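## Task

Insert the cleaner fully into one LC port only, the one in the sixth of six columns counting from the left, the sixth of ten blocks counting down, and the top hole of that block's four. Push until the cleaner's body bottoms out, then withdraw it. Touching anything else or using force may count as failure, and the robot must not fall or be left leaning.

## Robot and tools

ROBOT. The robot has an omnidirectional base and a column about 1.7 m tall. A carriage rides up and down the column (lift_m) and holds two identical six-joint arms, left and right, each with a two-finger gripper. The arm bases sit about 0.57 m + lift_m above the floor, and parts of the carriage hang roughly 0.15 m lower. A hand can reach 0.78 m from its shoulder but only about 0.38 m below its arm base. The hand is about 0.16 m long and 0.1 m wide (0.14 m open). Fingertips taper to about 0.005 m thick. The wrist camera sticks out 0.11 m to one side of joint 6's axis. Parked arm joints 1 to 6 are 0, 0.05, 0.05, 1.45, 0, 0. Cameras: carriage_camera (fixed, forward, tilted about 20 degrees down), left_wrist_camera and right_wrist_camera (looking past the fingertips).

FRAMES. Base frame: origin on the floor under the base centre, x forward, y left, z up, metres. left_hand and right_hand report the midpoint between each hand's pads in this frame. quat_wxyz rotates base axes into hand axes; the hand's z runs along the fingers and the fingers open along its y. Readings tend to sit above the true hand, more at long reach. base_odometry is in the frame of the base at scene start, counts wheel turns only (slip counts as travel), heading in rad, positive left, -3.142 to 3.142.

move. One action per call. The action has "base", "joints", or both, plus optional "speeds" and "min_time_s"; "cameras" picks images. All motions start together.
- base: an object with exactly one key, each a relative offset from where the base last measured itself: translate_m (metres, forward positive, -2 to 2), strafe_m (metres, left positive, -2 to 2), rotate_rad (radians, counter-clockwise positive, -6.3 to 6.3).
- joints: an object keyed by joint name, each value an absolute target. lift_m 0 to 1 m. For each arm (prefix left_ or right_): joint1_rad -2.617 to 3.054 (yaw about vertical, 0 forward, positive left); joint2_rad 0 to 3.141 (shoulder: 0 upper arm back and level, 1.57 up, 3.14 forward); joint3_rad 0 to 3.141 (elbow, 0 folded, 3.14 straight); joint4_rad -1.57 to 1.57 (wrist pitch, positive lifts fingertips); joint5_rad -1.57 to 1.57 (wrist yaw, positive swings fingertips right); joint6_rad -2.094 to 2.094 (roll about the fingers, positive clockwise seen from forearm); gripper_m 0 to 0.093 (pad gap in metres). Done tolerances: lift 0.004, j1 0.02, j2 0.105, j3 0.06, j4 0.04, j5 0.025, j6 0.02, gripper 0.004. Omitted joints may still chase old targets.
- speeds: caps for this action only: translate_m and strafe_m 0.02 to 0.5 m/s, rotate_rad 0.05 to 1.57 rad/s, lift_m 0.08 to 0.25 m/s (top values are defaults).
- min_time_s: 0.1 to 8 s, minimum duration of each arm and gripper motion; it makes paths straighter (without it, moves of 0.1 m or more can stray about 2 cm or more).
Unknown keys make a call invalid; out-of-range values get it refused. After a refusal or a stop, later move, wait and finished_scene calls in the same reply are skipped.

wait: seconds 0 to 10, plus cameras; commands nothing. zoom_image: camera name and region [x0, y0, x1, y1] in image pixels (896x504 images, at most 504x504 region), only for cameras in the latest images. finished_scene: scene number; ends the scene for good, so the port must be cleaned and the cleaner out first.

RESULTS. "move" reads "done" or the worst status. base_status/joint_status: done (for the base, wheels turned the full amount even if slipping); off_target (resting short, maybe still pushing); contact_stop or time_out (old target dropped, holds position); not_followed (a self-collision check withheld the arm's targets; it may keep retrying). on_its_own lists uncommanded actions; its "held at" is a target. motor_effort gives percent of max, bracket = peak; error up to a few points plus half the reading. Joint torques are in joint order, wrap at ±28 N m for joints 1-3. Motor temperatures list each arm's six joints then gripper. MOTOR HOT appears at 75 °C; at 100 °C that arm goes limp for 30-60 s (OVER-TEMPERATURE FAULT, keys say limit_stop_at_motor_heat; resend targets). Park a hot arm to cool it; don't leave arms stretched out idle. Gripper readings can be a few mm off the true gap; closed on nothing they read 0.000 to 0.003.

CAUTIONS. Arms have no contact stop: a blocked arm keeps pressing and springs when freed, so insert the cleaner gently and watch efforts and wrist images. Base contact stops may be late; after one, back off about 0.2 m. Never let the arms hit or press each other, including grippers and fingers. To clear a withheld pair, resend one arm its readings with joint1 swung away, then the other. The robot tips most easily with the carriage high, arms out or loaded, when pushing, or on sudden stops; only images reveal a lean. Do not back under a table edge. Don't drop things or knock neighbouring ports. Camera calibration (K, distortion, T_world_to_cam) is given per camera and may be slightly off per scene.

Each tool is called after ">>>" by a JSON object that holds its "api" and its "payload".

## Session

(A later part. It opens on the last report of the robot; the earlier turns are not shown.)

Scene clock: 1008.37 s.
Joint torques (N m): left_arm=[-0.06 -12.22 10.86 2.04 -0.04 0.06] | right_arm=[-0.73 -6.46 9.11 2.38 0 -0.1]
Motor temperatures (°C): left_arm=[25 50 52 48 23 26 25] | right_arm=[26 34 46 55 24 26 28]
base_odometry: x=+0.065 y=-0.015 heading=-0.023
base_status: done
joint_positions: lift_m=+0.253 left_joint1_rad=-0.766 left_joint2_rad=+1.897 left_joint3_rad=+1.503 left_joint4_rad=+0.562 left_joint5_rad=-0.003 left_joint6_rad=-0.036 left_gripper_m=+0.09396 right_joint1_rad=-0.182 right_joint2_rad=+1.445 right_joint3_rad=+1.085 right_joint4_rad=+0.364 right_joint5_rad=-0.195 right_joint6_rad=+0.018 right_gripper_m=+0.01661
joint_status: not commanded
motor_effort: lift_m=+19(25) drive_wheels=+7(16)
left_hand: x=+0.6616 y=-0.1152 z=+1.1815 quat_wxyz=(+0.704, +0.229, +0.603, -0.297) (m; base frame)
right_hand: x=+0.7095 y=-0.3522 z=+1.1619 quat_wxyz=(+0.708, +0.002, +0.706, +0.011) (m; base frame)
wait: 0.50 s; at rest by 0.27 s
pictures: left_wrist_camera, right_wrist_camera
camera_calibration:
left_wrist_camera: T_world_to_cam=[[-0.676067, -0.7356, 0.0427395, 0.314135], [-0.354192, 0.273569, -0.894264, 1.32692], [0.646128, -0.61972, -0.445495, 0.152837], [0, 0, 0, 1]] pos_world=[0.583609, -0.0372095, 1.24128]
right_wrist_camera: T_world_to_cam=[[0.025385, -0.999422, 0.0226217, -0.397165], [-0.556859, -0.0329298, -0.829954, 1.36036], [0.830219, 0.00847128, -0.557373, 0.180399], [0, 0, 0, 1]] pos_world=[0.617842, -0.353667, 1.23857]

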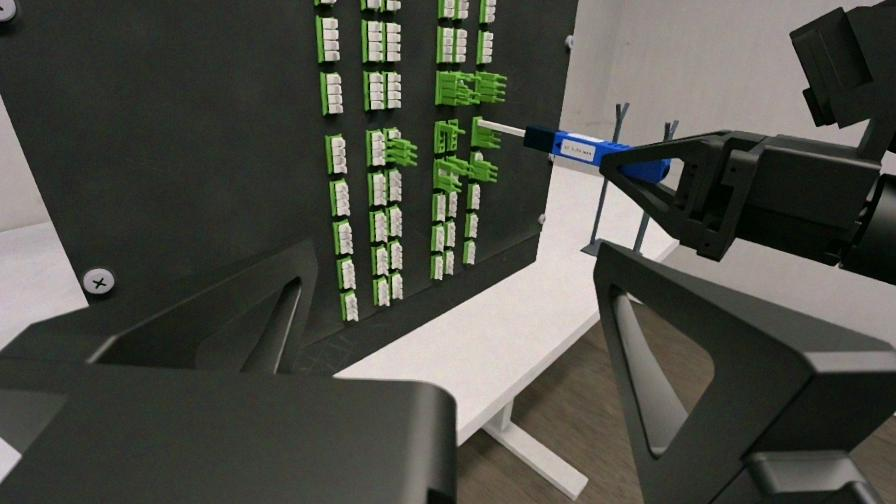

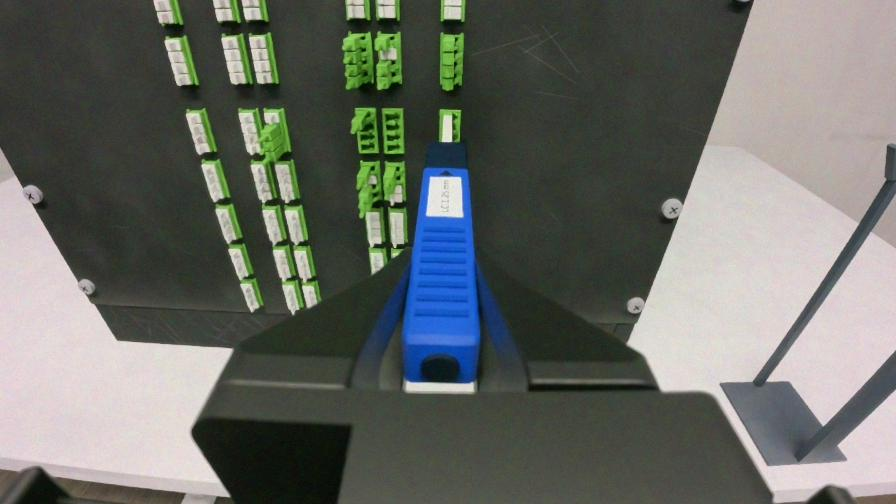

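>>> {"api": "move", "payload": {"base": {"translate_m": 0.004}, "speeds": {"translate_m": 0.02}, "cameras": []}}

>>> {"api": "wait", "payload": {"seconds": 0.5, "cameras": ["left_wrist_camera", "right_wrist_camera"]}}

>>> {"api": "zoom_image", "payload": {"camera": "right_wrist_camera", "region": [415, 85, 475, 145]}}

>>> {"api": "zoom_image", "payload": {"camera": "left_wrist_camera", "region": [455, 98, 555, 158]}}

Scene clock: 1031.17 s.
Joint torques (N m): left_arm=[-0.01 -12.27 11.12 2.1 -0.04 0.06] | right_arm=[-0.76 -6.49 9.03 2.41 0.05 -0.1]
Motor temperatures (°C): left_arm=[25 50 52 48 23 26 25] | right_arm=[26 34 46 55 24 26 28]
move: done
base_odometry: x=+0.069 y=-0.015 heading=-0.024
base_status: done
joint_positions: lift_m=+0.253 left_joint1_rad=-0.766 left_joint2_rad=+1.897 left_joint3_rad=+1.503 left_joint4_rad=+0.562 left_joint5_rad=-0.003 left_joint6_rad=-0.036 left_gripper_m=+0.09396 right_joint1_rad=-0.182 right_joint2_rad=+1.445 right_joint3_rad=+1.085 right_joint4_rad=+0.364 right_joint5_rad=-0.195 right_joint6_rad=+0.018 right_gripper_m=+0.01661
joint_status: not commanded
motor_effort: lift_m=+20(24) drive_wheels=+6(15)
left_hand: x=+0.6615 y=-0.1153 z=+1.1815 quat_wxyz=(+0.703, +0.230, +0.603, -0.297) (m; base frame)
right_hand: x=+0.7095 y=-0.3521 z=+1.1619 quat_wxyz=(+0.708, +0.002, +0.706, +0.011) (m; base frame)
pictures: none
No camera images: "cameras" was empty.

Scene clock: 1031.67 s.
Joint torques (N m): left_arm=[-0.03 -12.16 10.92 2.05 -0.03 0.06] | right_arm=[-0.66 -6.46 9.14 2.34 0 -0.09]
Motor temperatures (°C): left_arm=[25 50 52 48 23 26 25] | right_arm=[26 34 46 55 24 26 28]
base_odometry: x=+0.069 y=-0.015 heading=-0.024
base_status: done
joint_positions: lift_m=+0.253 left_joint1_rad=-0.766 left_joint2_rad=+1.897 left_joint3_rad=+1.503 left_joint4_rad=+0.562 left_joint5_rad=-0.003 left_joint6_rad=-0.036 left_gripper_m=+0.09396 right_joint1_rad=-0.182 right_joint2_rad=+1.445 right_joint3_rad=+1.085 right_joint4_rad=+0.364 right_joint5_rad=-0.195 right_joint6_rad=+0.018 right_gripper_m=+0.01661
joint_status: not commanded
motor_effort: lift_m=+22(24) drive_wheels=+6(15)
left_hand: x=+0.6615 y=-0.1153 z=+1.1815 quat_wxyz=(+0.703, +0.230, +0.603, -0.297) (m; base frame)
right_hand: x=+0.7095 y=-0.3521 z=+1.1619 quat_wxyz=(+0.708, +0.002, +0.706, +0.011) (m; base frame)
wait: 0.50 s; at rest by 0.27 s
pictures: left_wrist_camera, right_wrist_camera
camera_calibration:
left_wrist_camera: T_world_to_cam=[[-0.676369, -0.735325, 0.042699, 0.31409], [-0.354077, 0.273761, -0.894251, 1.32683], [0.645875, -0.619962, -0.445525, 0.153019], [0, 0, 0, 1]] pos_world=[0.583409, -0.037409, 1.24128]
right_wrist_camera: T_world_to_cam=[[0.0257452, -0.999413, 0.0226207, -0.397381], [-0.556845, -0.0331297, -0.829955, 1.36028], [0.830217, 0.00877114, -0.557371, 0.180504], [0, 0, 0, 1]] pos_world=[0.617841, -0.353665, 1.23857]

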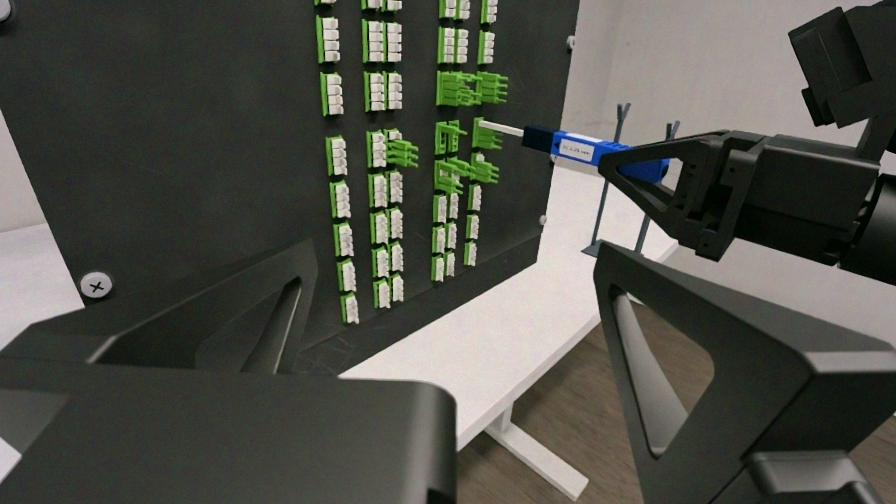

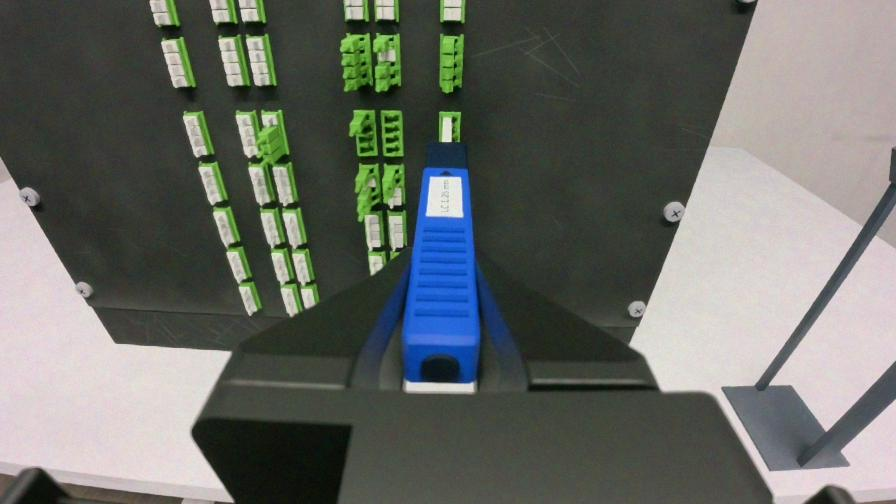

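Scaled by 8.400.

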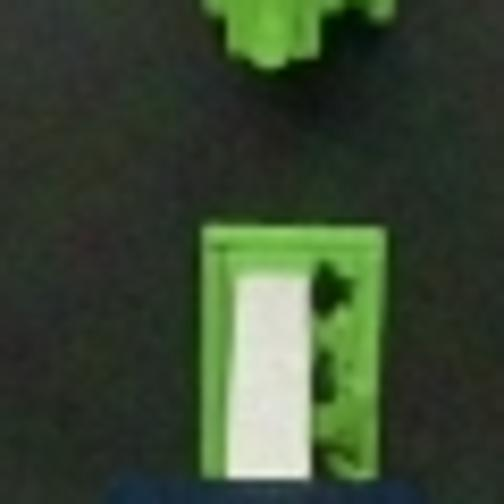

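Scaled by 5.040.

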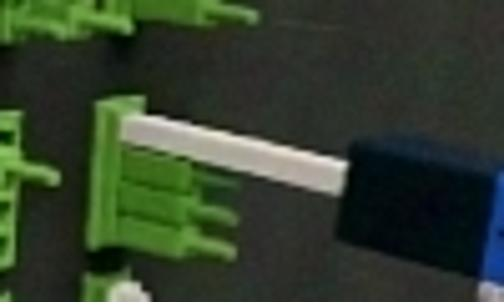

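>>> {"api": "move", "payload": {"base": {"translate_m": 0.005}, "speeds": {"translate_m": 0.02}, "cameras": []}}

>>> {"api": "wait", "payload": {"seconds": 0.5, "cameras": ["left_wrist_camera", "right_wrist_camera"]}}

>>> {"api": "zoom_image", "payload": {"camera": "right_wrist_camera", "region": [415, 85, 475, 145]}}

>>> {"api": "zoom_image", "payload": {"camera": "left_wrist_camera", "region": [455, 98, 555, 158]}}

Scene clock: 1040.23 s.
Joint torques (N m): left_arm=[-0.02 -12.33 10.89 2.11 -0.03 0.06] | right_arm=[-0.79 -6.46 9.1 2.33 0 -0.09]
Motor temperatures (°C): left_arm=[25 50 52 48 23 26 25] | right_arm=[26 34 46 55 24 26 28]
move: done
base_odometry: x=+0.074 y=-0.016 heading=-0.024
base_status: done
joint_positions: lift_m=+0.253 left_joint1_rad=-0.766 left_joint2_rad=+1.897 left_joint3_rad=+1.503 left_joint4_rad=+0.562 left_joint5_rad=-0.003 left_joint6_rad=-0.036 left_gripper_m=+0.09396 right_joint1_rad=-0.182 right_joint2_rad=+1.445 right_joint3_rad=+1.085 right_joint4_rad=+0.365 right_joint5_rad=-0.197 right_joint6_rad=+0.018 right_gripper_m=+0.01661
joint_status: not commanded
motor_effort: lift_m=+22(26) drive_wheels=+6(15)
left_hand: x=+0.6615 y=-0.1153 z=+1.1815 quat_wxyz=(+0.704, +0.229, +0.603, -0.297) (m; base frame)
right_hand: x=+0.7095 y=-0.3519 z=+1.1621 quat_wxyz=(+0.709, +0.001, +0.706, +0.011) (m; base frame)
pictures: none
No camera images: "cameras" was empty.

Scene clock: 1040.73 s.
Joint torques (N m): left_arm=[-0.02 -12.12 10.97 2.05 -0.04 0.06] | right_arm=[-0.69 -6.37 9.05 2.31 0.11 -0.1]
Motor temperatures (°C): left_arm=[25 50 52 48 23 26 25] | right_arm=[26 34 46 55 24 26 28]
base_odometry: x=+0.074 y=-0.016 heading=-0.024
base_status: done
joint_positions: lift_m=+0.253 left_joint1_rad=-0.766 left_joint2_rad=+1.897 left_joint3_rad=+1.503 left_joint4_rad=+0.562 left_joint5_rad=-0.003 left_joint6_rad=-0.036 left_gripper_m=+0.09396 right_joint1_rad=-0.182 right_joint2_rad=+1.445 right_joint3_rad=+1.085 right_joint4_rad=+0.365 right_joint5_rad=-0.197 right_joint6_rad=+0.018 right_gripper_m=+0.01661
joint_status: not commanded
motor_effort: lift_m=+22(26) drive_wheels=+6(15)
left_hand: x=+0.6615 y=-0.1153 z=+1.1815 quat_wxyz=(+0.704, +0.229, +0.603, -0.297) (m; base frame)
right_hand: x=+0.7095 y=-0.3519 z=+1.1621 quat_wxyz=(+0.709, +0.001, +0.706, +0.011) (m; base frame)
wait: 0.50 s; at rest by 0.27 s
pictures: left_wrist_camera, right_wrist_camera
camera_calibration:
left_wrist_camera: T_world_to_cam=[[-0.676087, -0.735576, 0.0428297, 0.313822], [-0.35426, 0.273541, -0.894245, 1.32695], [0.64607, -0.619761, -0.445523, 0.152845], [0, 0, 0, 1]] pos_world=[0.583509, -0.0374095, 1.24128]
right_wrist_camera: T_world_to_cam=[[0.0272809, -0.999368, 0.0228026, -0.39843], [-0.556184, -0.0341291, -0.830358, 1.36005], [0.830611, 0.00997049, -0.556764, 0.180075], [0, 0, 0, 1]] pos_world=[0.617738, -0.353556, 1.23868]

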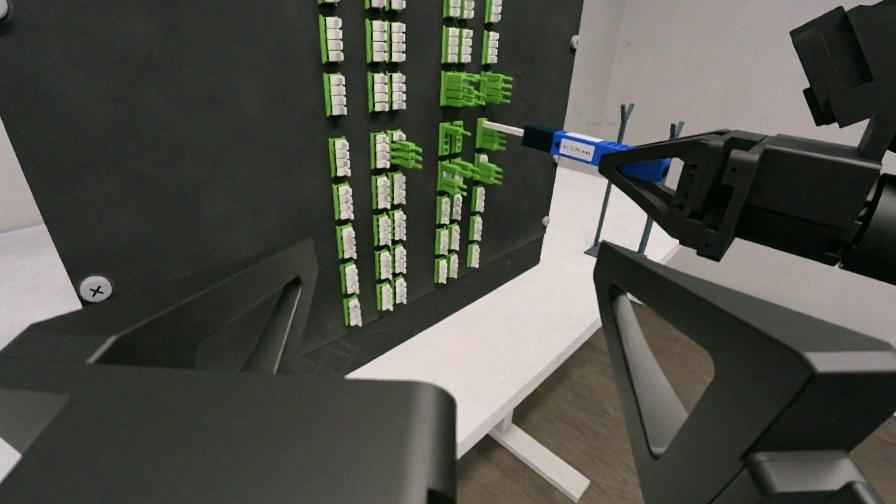

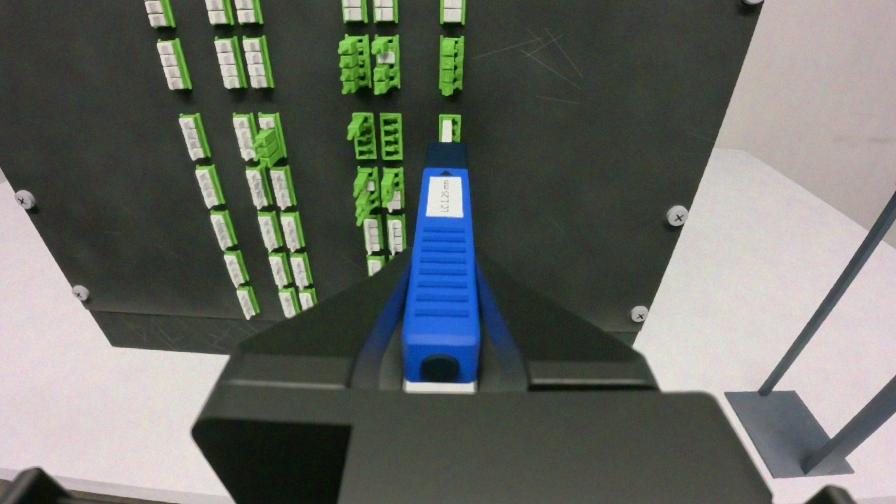

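Scaled by 8.400.

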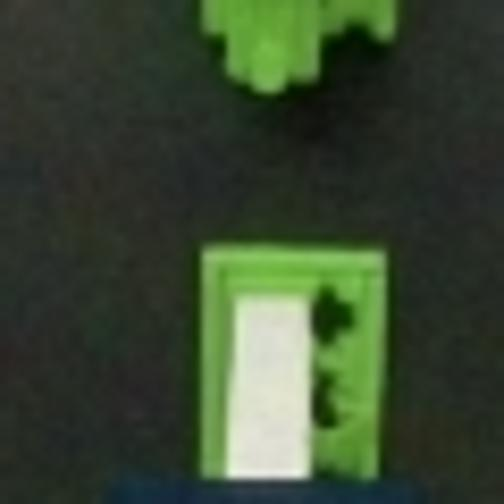

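Scaled by 5.040.

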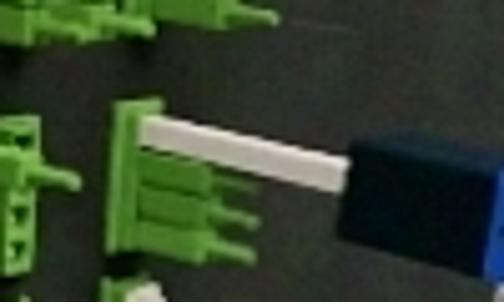

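>>> {"api": "move", "payload": {"base": {"translate_m": 0.006}, "speeds": {"translate_m": 0.02}, "cameras": []}}

>>> {"api": "wait", "payload": {"seconds": 0.5, "cameras": ["left_wrist_camera", "right_wrist_camera"]}}

>>> {"api": "zoom_image", "payload": {"camera": "right_wrist_camera", "region": [415, 85, 475, 145]}}

>>> {"api": "zoom_image", "payload": {"camera": "left_wrist_camera", "region": [455, 98, 555, 158]}}

Scene clock: 1049.97 s.
Joint torques (N m): left_arm=[-0.13 -12.16 10.78 2.06 -0.03 0.06] | right_arm=[-0.73 -6.32 9.1 2.35 0.08 -0.11]
Motor temperatures (°C): left_arm=[25 50 52 48 23 26 25] | right_arm=[26 34 46 55 24 26 28]
move: done
base_odometry: x=+0.080 y=-0.016 heading=-0.025
base_status: done
joint_positions: lift_m=+0.253 left_joint1_rad=-0.765 left_joint2_rad=+1.897 left_joint3_rad=+1.503 left_joint4_rad=+0.562 left_joint5_rad=-0.003 left_joint6_rad=-0.036 left_gripper_m=+0.09396 right_joint1_rad=-0.182 right_joint2_rad=+1.445 right_joint3_rad=+1.085 right_joint4_rad=+0.365 right_joint5_rad=-0.201 right_joint6_rad=+0.018 right_gripper_m=+0.01661
joint_status: not commanded
motor_effort: lift_m=+21(23) drive_wheels=+7(14)
left_hand: x=+0.6620 y=-0.1147 z=+1.1815 quat_wxyz=(+0.704, +0.229, +0.604, -0.297) (m; base frame)
right_hand: x=+0.7095 y=-0.3512 z=+1.1621 quat_wxyz=(+0.709, +0.000, +0.706, +0.013) (m; base frame)
pictures: none
No camera images: "cameras" was empty.

Scene clock: 1050.47 s.
Joint torques (N m): left_arm=[-0.12 -12.16 10.88 2.04 -0.04 0.06] | right_arm=[-0.65 -6.48 9.09 2.3 0.06 -0.1]
Motor temperatures (°C): left_arm=[25 50 52 48 23 26 25] | right_arm=[26 34 46 55 24 26 28]
base_odometry: x=+0.080 y=-0.016 heading=-0.025
base_status: done
joint_positions: lift_m=+0.253 left_joint1_rad=-0.765 left_joint2_rad=+1.897 left_joint3_rad=+1.503 left_joint4_rad=+0.562 left_joint5_rad=-0.003 left_joint6_rad=-0.036 left_gripper_m=+0.09396 right_joint1_rad=-0.182 right_joint2_rad=+1.445 right_joint3_rad=+1.085 right_joint4_rad=+0.365 right_joint5_rad=-0.201 right_joint6_rad=+0.018 right_gripper_m=+0.01661
joint_status: not commanded
motor_effort: lift_m=+20(23) drive_wheels=+7(14)
left_hand: x=+0.6620 y=-0.1147 z=+1.1815 quat_wxyz=(+0.704, +0.229, +0.604, -0.297) (m; base frame)
right_hand: x=+0.7095 y=-0.3512 z=+1.1621 quat_wxyz=(+0.709, +0.000, +0.706, +0.013) (m; base frame)
wait: 0.50 s; at rest by 0.27 s
pictures: left_wrist_camera, right_wrist_camera
camera_calibration:
left_wrist_camera: T_world_to_cam=[[-0.674922, -0.736644, 0.0428543, 0.313707], [-0.354699, 0.272956, -0.89425, 1.3272], [0.647046, -0.618749, -0.445511, 0.152349], [0, 0, 0, 1]] pos_world=[0.583907, -0.0369115, 1.24128]
right_wrist_camera: T_world_to_cam=[[0.0315238, -0.999242, 0.02285, -0.40064], [-0.556052, -0.0365299, -0.830344, 1.35912], [0.830549, 0.0134698, -0.556782, 0.181372], [0, 0, 0, 1]] pos_world=[0.617733, -0.353131, 1.23868]

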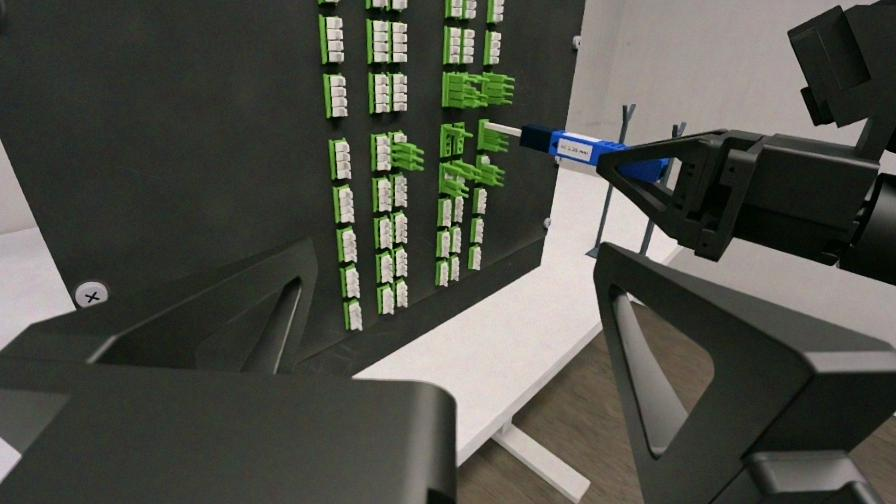

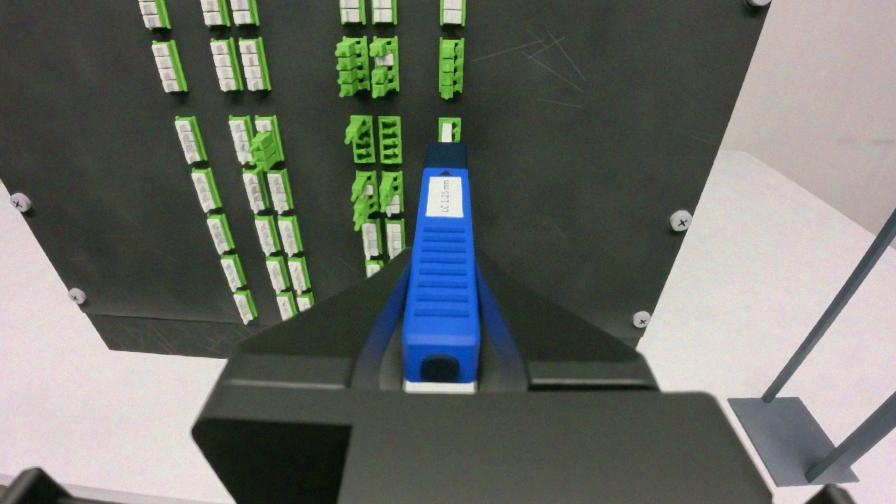

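Scaled by 8.400.

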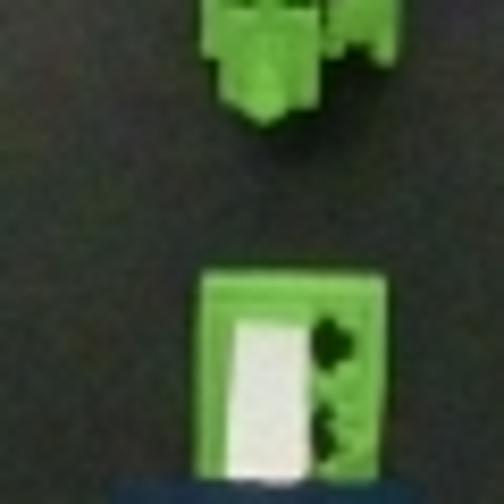

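Scaled by 5.040.

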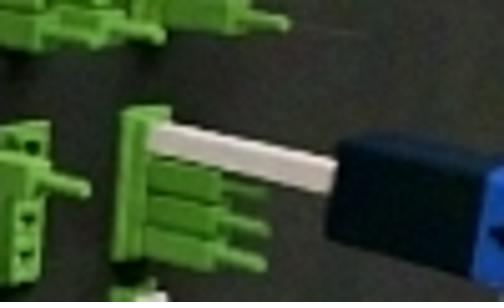

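>>> {"api": "move", "payload": {"base": {"translate_m": 0.006}, "joints": {"right_joint5_rad": -0.205}, "speeds": {"translate_m": 0.02}, "cameras": []}}

>>> {"api": "wait", "payload": {"seconds": 0.5, "cameras": ["left_wrist_camera", "right_wrist_camera"]}}

>>> {"api": "zoom_image", "payload": {"camera": "right_wrist_camera", "region": [415, 85, 475, 145]}}

>>> {"api": "zoom_image", "payload": {"camera": "left_wrist_camera", "region": [455, 98, 555, 158]}}

Scene clock: 1064.90 s.
Joint torques (N m): left_arm=[-0.08 -12.1 10.91 2.05 -0.05 0.06] | right_arm=[-0.79 -6.16 9.1 2.35 0.04 -0.1]
Motor temperatures (°C): left_arm=[25 50 53 48 23 26 25] | right_arm=[26 34 46 55 24 26 28]
move: done
base_odometry: x=+0.086 y=-0.017 heading=-0.025
base_status: done
joint_positions: lift_m=+0.253 left_joint1_rad=-0.765 left_joint2_rad=+1.897 left_joint3_rad=+1.503 left_joint4_rad=+0.562 left_joint5_rad=-0.003 left_joint6_rad=-0.036 left_gripper_m=+0.09396 right_joint1_rad=-0.182 right_joint2_rad=+1.443 right_joint3_rad=+1.085 right_joint4_rad=+0.363 right_joint5_rad=-0.217 right_joint6_rad=+0.018 right_gripper_m=+0.01661
joint_status: all done
motor_effort: lift_m=+21(24) drive_wheels=+6(13)
left_hand: x=+0.6619 y=-0.1149 z=+1.1815 quat_wxyz=(+0.704, +0.229, +0.604, -0.297) (m; base frame)
right_hand: x=+0.7089 y=-0.3482 z=+1.1626 quat_wxyz=(+0.708, -0.006, +0.706, +0.018) (m; base frame)
pictures: none
No camera images: "cameras" was empty.

Scene clock: 1065.40 s.
Joint torques (N m): left_arm=[-0.09 -12.12 10.84 2.06 -0.03 0.06] | right_arm=[-0.66 -6.27 9.11 2.35 0.04 -0.1]
Motor temperatures (°C): left_arm=[25 50 53 48 23 26 25] | right_arm=[26 34 46 55 24 26 28]
base_odometry: x=+0.086 y=-0.017 heading=-0.025
base_status: done
joint_positions: lift_m=+0.253 left_joint1_rad=-0.765 left_joint2_rad=+1.897 left_joint3_rad=+1.503 left_joint4_rad=+0.562 left_joint5_rad=-0.003 left_joint6_rad=-0.036 left_gripper_m=+0.09396 right_joint1_rad=-0.182 right_joint2_rad=+1.443 right_joint3_rad=+1.085 right_joint4_rad=+0.363 right_joint5_rad=-0.217 right_joint6_rad=+0.018 right_gripper_m=+0.01661
joint_status: all done
motor_effort: lift_m=+21(24) drive_wheels=+7(13)
left_hand: x=+0.6619 y=-0.1149 z=+1.1815 quat_wxyz=(+0.704, +0.229, +0.604, -0.297) (m; base frame)
right_hand: x=+0.7089 y=-0.3482 z=+1.1626 quat_wxyz=(+0.708, -0.006, +0.706, +0.018) (m; base frame)
wait: 0.50 s; at rest by 0.27 s
pictures: left_wrist_camera, right_wrist_camera
camera_calibration:
left_wrist_camera: T_world_to_cam=[[-0.675246, -0.736343, 0.042912, 0.313554], [-0.354616, 0.273079, -0.894246, 1.32713], [0.646753, -0.619053, -0.445515, 0.152519], [0, 0, 0, 1]] pos_world=[0.583708, -0.0371109, 1.24128]
right_wrist_camera: T_world_to_cam=[[0.0478798, -0.998592, 0.0228481, -0.409105], [-0.555392, -0.0456279, -0.830336, 1.35568], [0.830209, 0.0270667, -0.556795, 0.187074], [0, 0, 0, 1]] pos_world=[0.617209, -0.351736, 1.23918]

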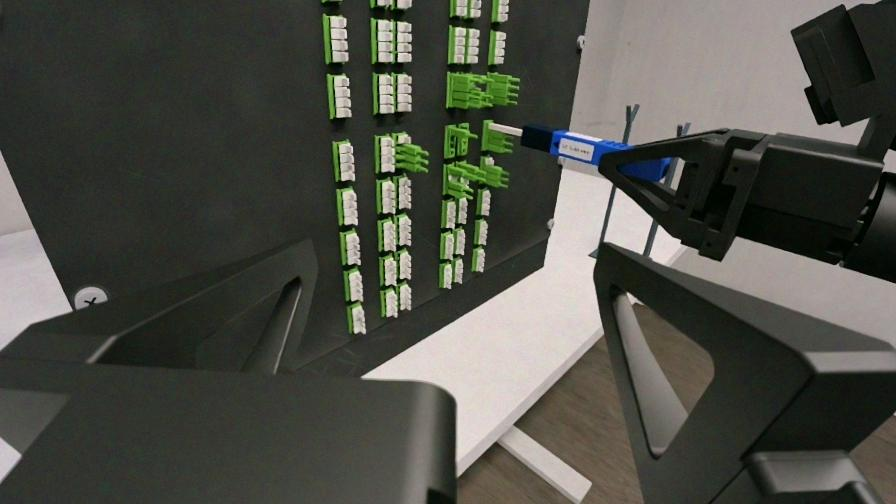

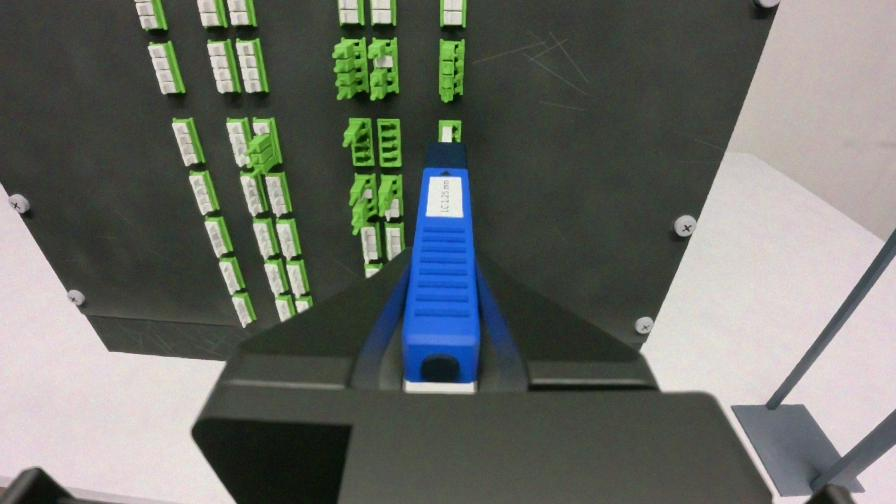

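Scaled by 8.400.

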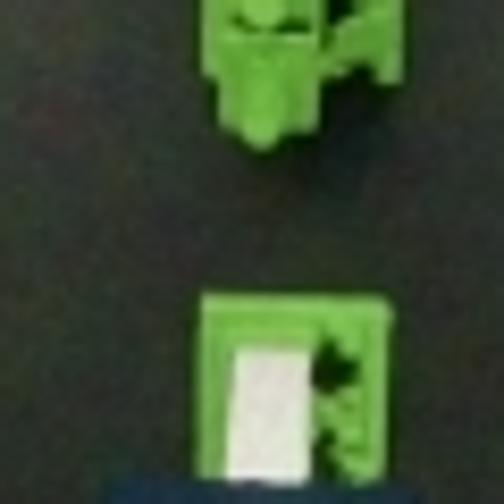

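Scaled by 5.040.

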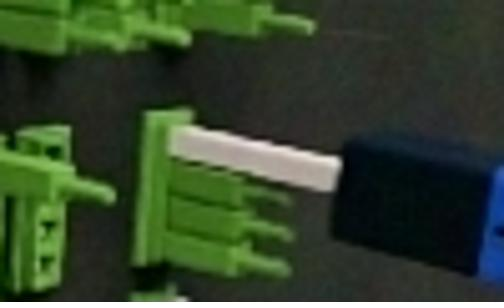

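>>> {"api": "move", "payload": {"base": {"strafe_m": 0.0015}, "speeds": {"strafe_m": 0.02}, "cameras": []}}

>>> {"api": "wait", "payload": {"seconds": 0.5, "cameras": ["left_wrist_camera", "right_wrist_camera"]}}

>>> {"api": "zoom_image", "payload": {"camera": "right_wrist_camera", "region": [415, 85, 475, 145]}}

>>> {"api": "zoom_image", "payload": {"camera": "left_wrist_camera", "region": [455, 98, 555, 158]}}

Scene clock: 1114.20 s.
Joint torques (N m): left_arm=[0.01 -12.01 10.85 2.07 -0.02 0.07] | right_arm=[-0.55 -6.05 9.32 2.33 0.09 -0.1]
Motor temperatures (°C): left_arm=[25 51 53 48 23 26 25] | right_arm=[26 32 46 56 24 26 28]
move: done
base_odometry: x=+0.086 y=-0.015 heading=-0.026
base_status: done
joint_positions: lift_m=+0.253 left_joint1_rad=-0.765 left_joint2_rad=+1.897 left_joint3_rad=+1.503 left_joint4_rad=+0.562 left_joint5_rad=-0.004 left_joint6_rad=-0.036 left_gripper_m=+0.09396 right_joint1_rad=-0.184 right_joint2_rad=+1.443 right_joint3_rad=+1.085 right_joint4_rad=+0.363 right_joint5_rad=-0.220 right_joint6_rad=+0.018 right_gripper_m=+0.01661
joint_status: not commanded
motor_effort: lift_m=+20(23) drive_wheels=+5(5)
left_hand: x=+0.6619 y=-0.1148 z=+1.1815 quat_wxyz=(+0.704, +0.229, +0.604, -0.297) (m; base frame)
right_hand: x=+0.7088 y=-0.3488 z=+1.1626 quat_wxyz=(+0.708, -0.006, +0.706, +0.019) (m; base frame)
pictures: none
No camera images: "cameras" was empty.

Scene clock: 1114.70 s.
Joint torques (N m): left_arm=[-0.18 -12.08 10.89 2.06 -0.04 0.06] | right_arm=[-0.57 -6.22 9.09 2.36 0.07 -0.09]
Motor temperatures (°C): left_arm=[25 51 53 48 23 26 25] | right_arm=[26 32 46 56 24 26 28]
base_odometry: x=+0.086 y=-0.015 heading=-0.026
base_status: done
joint_positions: lift_m=+0.253 left_joint1_rad=-0.765 left_joint2_rad=+1.897 left_joint3_rad=+1.503 left_joint4_rad=+0.562 left_joint5_rad=-0.004 left_joint6_rad=-0.036 left_gripper_m=+0.09396 right_joint1_rad=-0.184 right_joint2_rad=+1.443 right_joint3_rad=+1.085 right_joint4_rad=+0.363 right_joint5_rad=-0.219 right_joint6_rad=+0.018 right_gripper_m=+0.01661
joint_status: not commanded
motor_effort: lift_m=+22(23) drive_wheels=+5(5)
left_hand: x=+0.6619 y=-0.1148 z=+1.1815 quat_wxyz=(+0.704, +0.229, +0.604, -0.297) (m; base frame)
right_hand: x=+0.7088 y=-0.3488 z=+1.1626 quat_wxyz=(+0.708, -0.006, +0.706, +0.018) (m; base frame)
wait: 0.50 s; at rest by 0.27 s
pictures: left_wrist_camera, right_wrist_camera
camera_calibration:
left_wrist_camera: T_world_to_cam=[[-0.674922, -0.736644, 0.0428543, 0.313498], [-0.354699, 0.272956, -0.89425, 1.32716], [0.647046, -0.618749, -0.445511, 0.152416], [0, 0, 0, 1]] pos_world=[0.583707, -0.0370115, 1.24128]
right_wrist_camera: T_world_to_cam=[[0.0478798, -0.998592, 0.0228481, -0.409699], [-0.555392, -0.0456279, -0.830336, 1.35559], [0.830209, 0.0270667, -0.556795, 0.187173], [0, 0, 0, 1]] pos_world=[0.617109, -0.352336, 1.23918]

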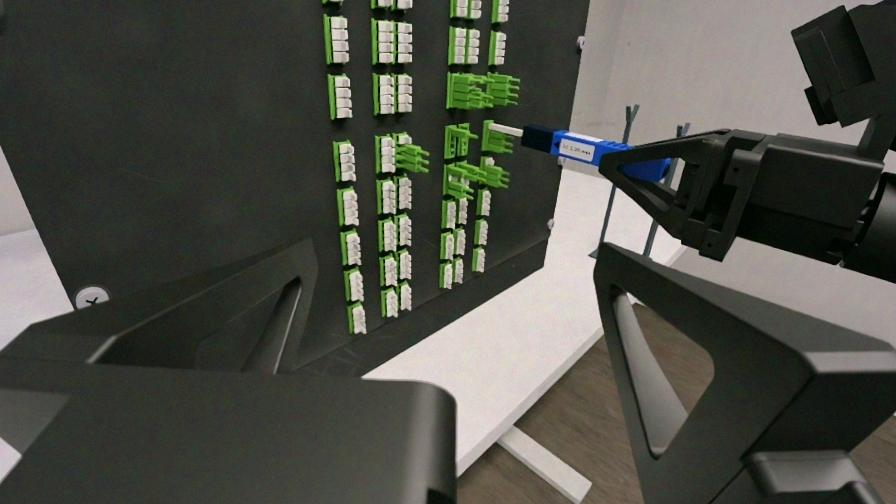

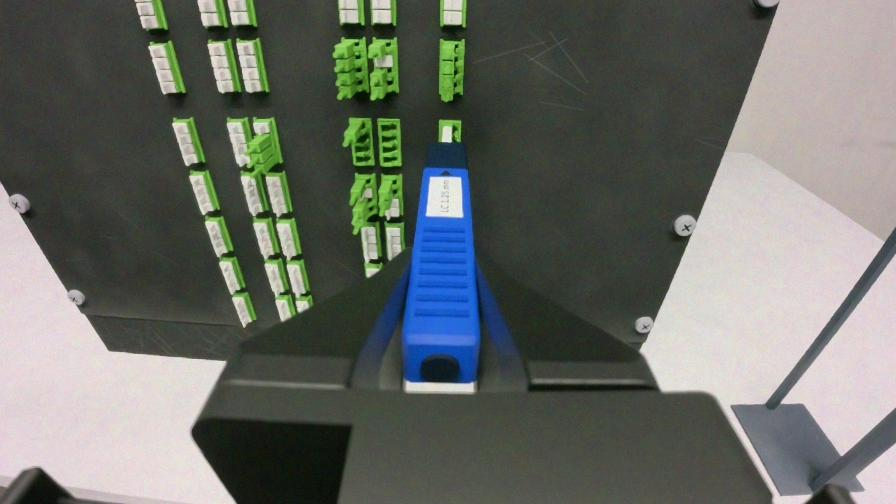

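Scaled by 8.400.

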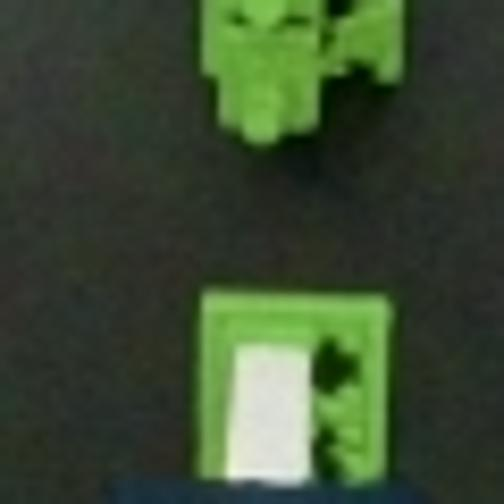

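Scaled by 5.040.

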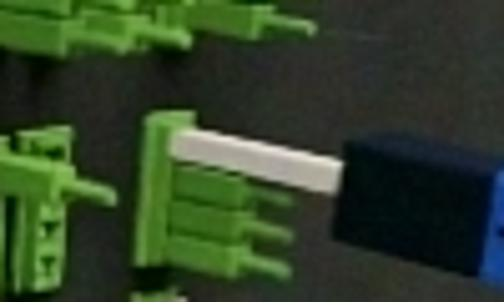

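>>> {"api": "move", "payload": {"base": {"rotate_rad": 0.007}, "speeds": {"rotate_rad": 0.05}, "cameras": []}}

>>> {"api": "wait", "payload": {"seconds": 0.5, "cameras": ["left_wrist_camera", "right_wrist_camera"]}}

>>> {"api": "zoom_image", "payload": {"camera": "right_wrist_camera", "region": [415, 85, 475, 145]}}

>>> {"api": "zoom_image", "payload": {"camera": "left_wrist_camera", "region": [455, 98, 555, 158]}}

Scene clock: 1135.83 s.
Joint torques (N m): left_arm=[-0.12 -12.12 10.89 2.05 -0.02 0.06] | right_arm=[-0.06 -5.76 9.13 2.4 0.01 -0.08]
Motor temperatures (°C): left_arm=[25 51 53 48 23 26 25] | right_arm=[26 32 46 57 24 26 28]
move: done
base_odometry: x=+0.085 y=-0.016 heading=-0.020
base_status: done
joint_positions: lift_m=+0.253 left_joint1_rad=-0.765 left_joint2_rad=+1.897 left_joint3_rad=+1.503 left_joint4_rad=+0.562 left_joint5_rad=-0.004 left_joint6_rad=-0.036 left_gripper_m=+0.09396 right_joint1_rad=-0.189 right_joint2_rad=+1.441 right_joint3_rad=+1.085 right_joint4_rad=+0.358 right_joint5_rad=-0.215 right_joint6_rad=+0.018 right_gripper_m=+0.01661
joint_status: not commanded
motor_effort: lift_m=+24(26) drive_wheels=+11(14)
left_hand: x=+0.6619 y=-0.1148 z=+1.1815 quat_wxyz=(+0.704, +0.229, +0.604, -0.297) (m; base frame)
right_hand: x=+0.7079 y=-0.3516 z=+1.1625 quat_wxyz=(+0.708, -0.003, +0.706, +0.015) (m; base frame)
pictures: none
No camera images: "cameras" was empty.

Scene clock: 1136.33 s.
Joint torques (N m): left_arm=[-0.09 -12.08 10.88 2.06 -0.03 0.07] | right_arm=[-0.1 -5.83 9.1 2.41 0.05 -0.11]
Motor temperatures (°C): left_arm=[25 51 53 48 23 26 25] | right_arm=[26 32 46 57 24 26 28]
base_odometry: x=+0.085 y=-0.016 heading=-0.020
base_status: done
joint_positions: lift_m=+0.253 left_joint1_rad=-0.765 left_joint2_rad=+1.897 left_joint3_rad=+1.503 left_joint4_rad=+0.562 left_joint5_rad=-0.004 left_joint6_rad=-0.036 left_gripper_m=+0.09396 right_joint1_rad=-0.189 right_joint2_rad=+1.441 right_joint3_rad=+1.085 right_joint4_rad=+0.358 right_joint5_rad=-0.215 right_joint6_rad=+0.018 right_gripper_m=+0.01661
joint_status: not commanded
motor_effort: lift_m=+20(26) drive_wheels=+11(14)
left_hand: x=+0.6619 y=-0.1148 z=+1.1815 quat_wxyz=(+0.704, +0.229, +0.604, -0.297) (m; base frame)
right_hand: x=+0.7079 y=-0.3516 z=+1.1625 quat_wxyz=(+0.708, -0.003, +0.706, +0.015) (m; base frame)
wait: 0.50 s; at rest by 0.27 s
pictures: left_wrist_camera, right_wrist_camera
camera_calibration:
left_wrist_camera: T_world_to_cam=[[-0.674922, -0.736644, 0.0428543, 0.313498], [-0.354699, 0.272956, -0.89425, 1.32716], [0.647046, -0.618749, -0.445511, 0.152416], [0, 0, 0, 1]] pos_world=[0.583707, -0.0370115, 1.24128]
right_wrist_camera: T_world_to_cam=[[0.0391758, -0.998985, 0.0222364, -0.405735], [-0.557886, -0.0403291, -0.828937, 1.35696], [0.828992, 0.0200688, -0.5589, 0.18878], [0, 0, 0, 1]] pos_world=[0.616424, -0.354387, 1.23936]

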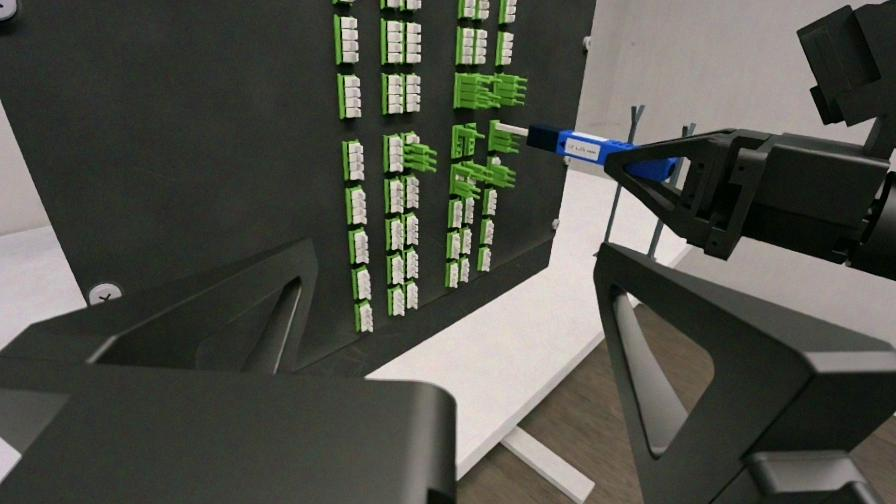

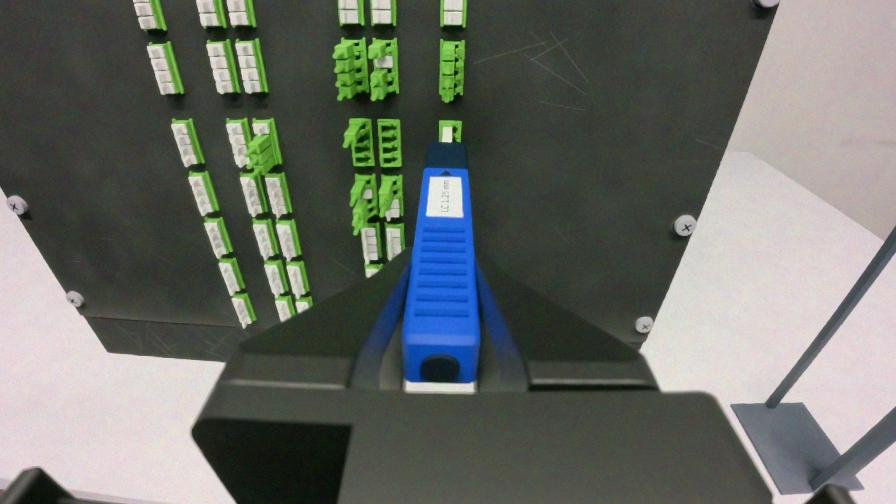

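Scaled by 8.400.

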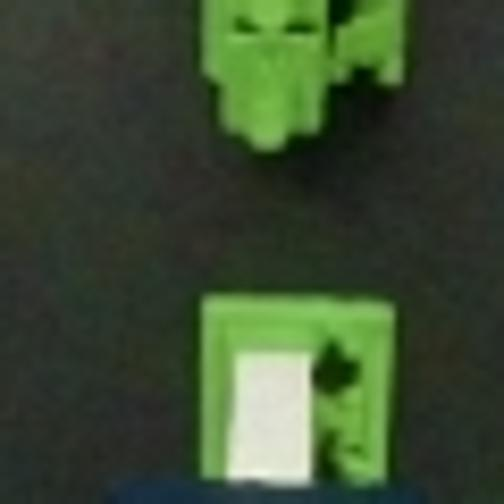

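Scaled by 5.040.

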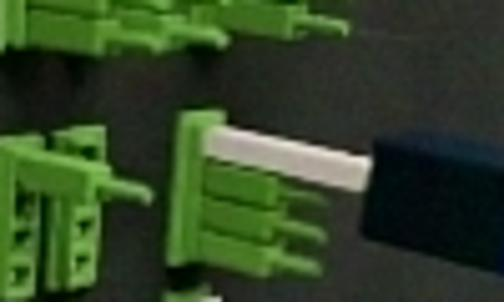

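>>> {"api": "move", "payload": {"base": {"translate_m": 0.005}, "speeds": {"translate_m": 0.02}, "cameras": []}}

>>> {"api": "wait", "payload": {"seconds": 0.5, "cameras": ["left_wrist_camera", "right_wrist_camera"]}}

>>> {"api": "zoom_image", "payload": {"camera": "right_wrist_camera", "region": [415, 85, 475, 145]}}

>>> {"api": "zoom_image", "payload": {"camera": "left_wrist_camera", "region": [455, 98, 555, 158]}}

Scene clock: 1150.50 s.
Joint torques (N m): left_arm=[-0.12 -12.27 10.89 2.07 -0.02 0.06] | right_arm=[0.12 -3.92 9.36 2.61 0.02 -0.09]
Motor temperatures (°C): left_arm=[25 51 53 48 23 26 25] | right_arm=[26 33 46 58 24 26 28]
move: done
base_odometry: x=+0.090 y=-0.016 heading=-0.021
base_status: done
joint_positions: lift_m=+0.253 left_joint1_rad=-0.766 left_joint2_rad=+1.897 left_joint3_rad=+1.503 left_joint4_rad=+0.563 left_joint5_rad=-0.004 left_joint6_rad=-0.036 left_gripper_m=+0.09396 right_joint1_rad=-0.190 right_joint2_rad=+1.423 right_joint3_rad=+1.082 right_joint4_rad=+0.337 right_joint5_rad=-0.217 right_joint6_rad=+0.018 right_gripper_m=+0.01661
joint_status: not commanded
motor_effort: lift_m=+18(24) drive_wheels=+8(15)
left_hand: x=+0.6618 y=-0.1150 z=+1.1816 quat_wxyz=(+0.704, +0.229, +0.603, -0.297) (m; base frame)
right_hand: x=+0.7038 y=-0.3511 z=+1.1638 quat_wxyz=(+0.705, -0.003, +0.709, +0.016) (m; base frame)
pictures: none
No camera images: "cameras" was empty.

Scene clock: 1151.00 s.
Joint torques (N m): left_arm=[-0.03 -12.26 10.91 2.09 -0.02 0.06] | right_arm=[0.05 -3.97 9.46 2.61 0.02 -0.1]
Motor temperatures (°C): left_arm=[25 51 53 48 23 26 25] | right_arm=[26 33 46 59 24 26 28]
base_odometry: x=+0.090 y=-0.016 heading=-0.021
base_status: done
joint_positions: lift_m=+0.253 left_joint1_rad=-0.766 left_joint2_rad=+1.897 left_joint3_rad=+1.503 left_joint4_rad=+0.563 left_joint5_rad=-0.004 left_joint6_rad=-0.036 left_gripper_m=+0.09396 right_joint1_rad=-0.190 right_joint2_rad=+1.423 right_joint3_rad=+1.082 right_joint4_rad=+0.337 right_joint5_rad=-0.217 right_joint6_rad=+0.018 right_gripper_m=+0.01661
joint_status: not commanded
motor_effort: lift_m=+22(24) drive_wheels=+8(15)
left_hand: x=+0.6618 y=-0.1150 z=+1.1816 quat_wxyz=(+0.704, +0.229, +0.603, -0.297) (m; base frame)
right_hand: x=+0.7038 y=-0.3511 z=+1.1638 quat_wxyz=(+0.705, -0.003, +0.709, +0.016) (m; base frame)
wait: 0.50 s; at rest by 0.27 s
pictures: left_wrist_camera, right_wrist_camera
camera_calibration:
left_wrist_camera: T_world_to_cam=[[-0.675259, -0.736331, 0.0429294, 0.313469], [-0.354349, 0.272812, -0.894433, 1.32725], [0.646886, -0.619186, -0.445137, 0.152077], [0, 0, 0, 1]] pos_world=[0.583607, -0.0371107, 1.24138]
right_wrist_camera: T_world_to_cam=[[0.0400592, -0.998982, 0.0207426, -0.403919], [-0.563467, -0.0397289, -0.825183, 1.35548], [0.825167, 0.0213685, -0.564485, 0.20253], [0, 0, 0, 1]] pos_world=[0.612828, -0.353984, 1.24122]

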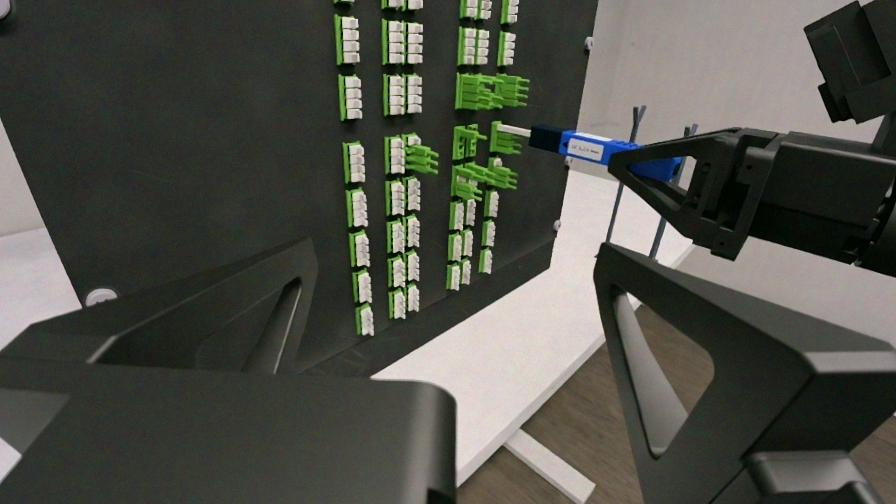

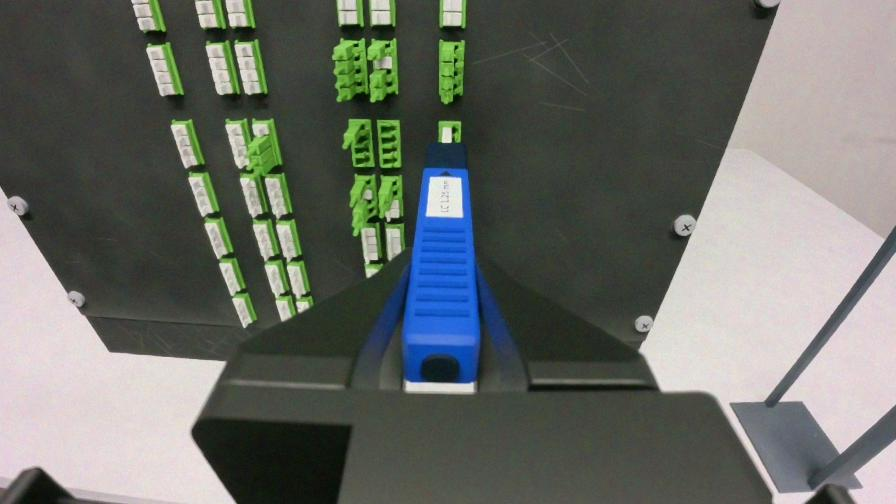

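Scaled by 8.400.

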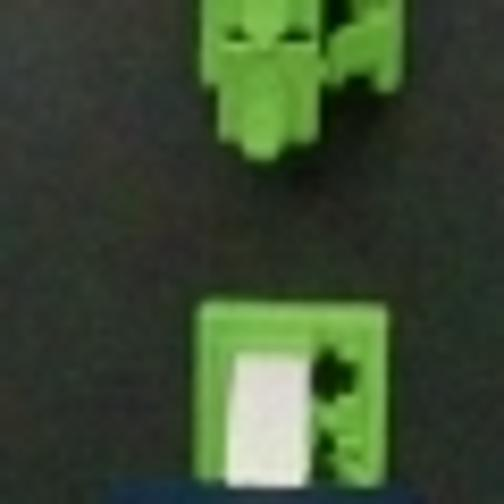

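Scaled by 5.040.

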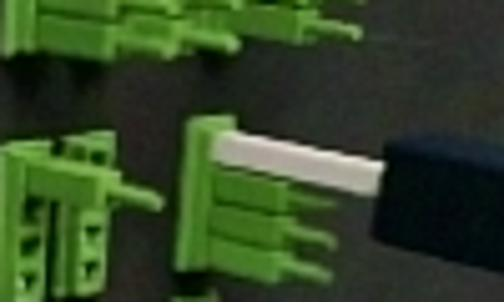

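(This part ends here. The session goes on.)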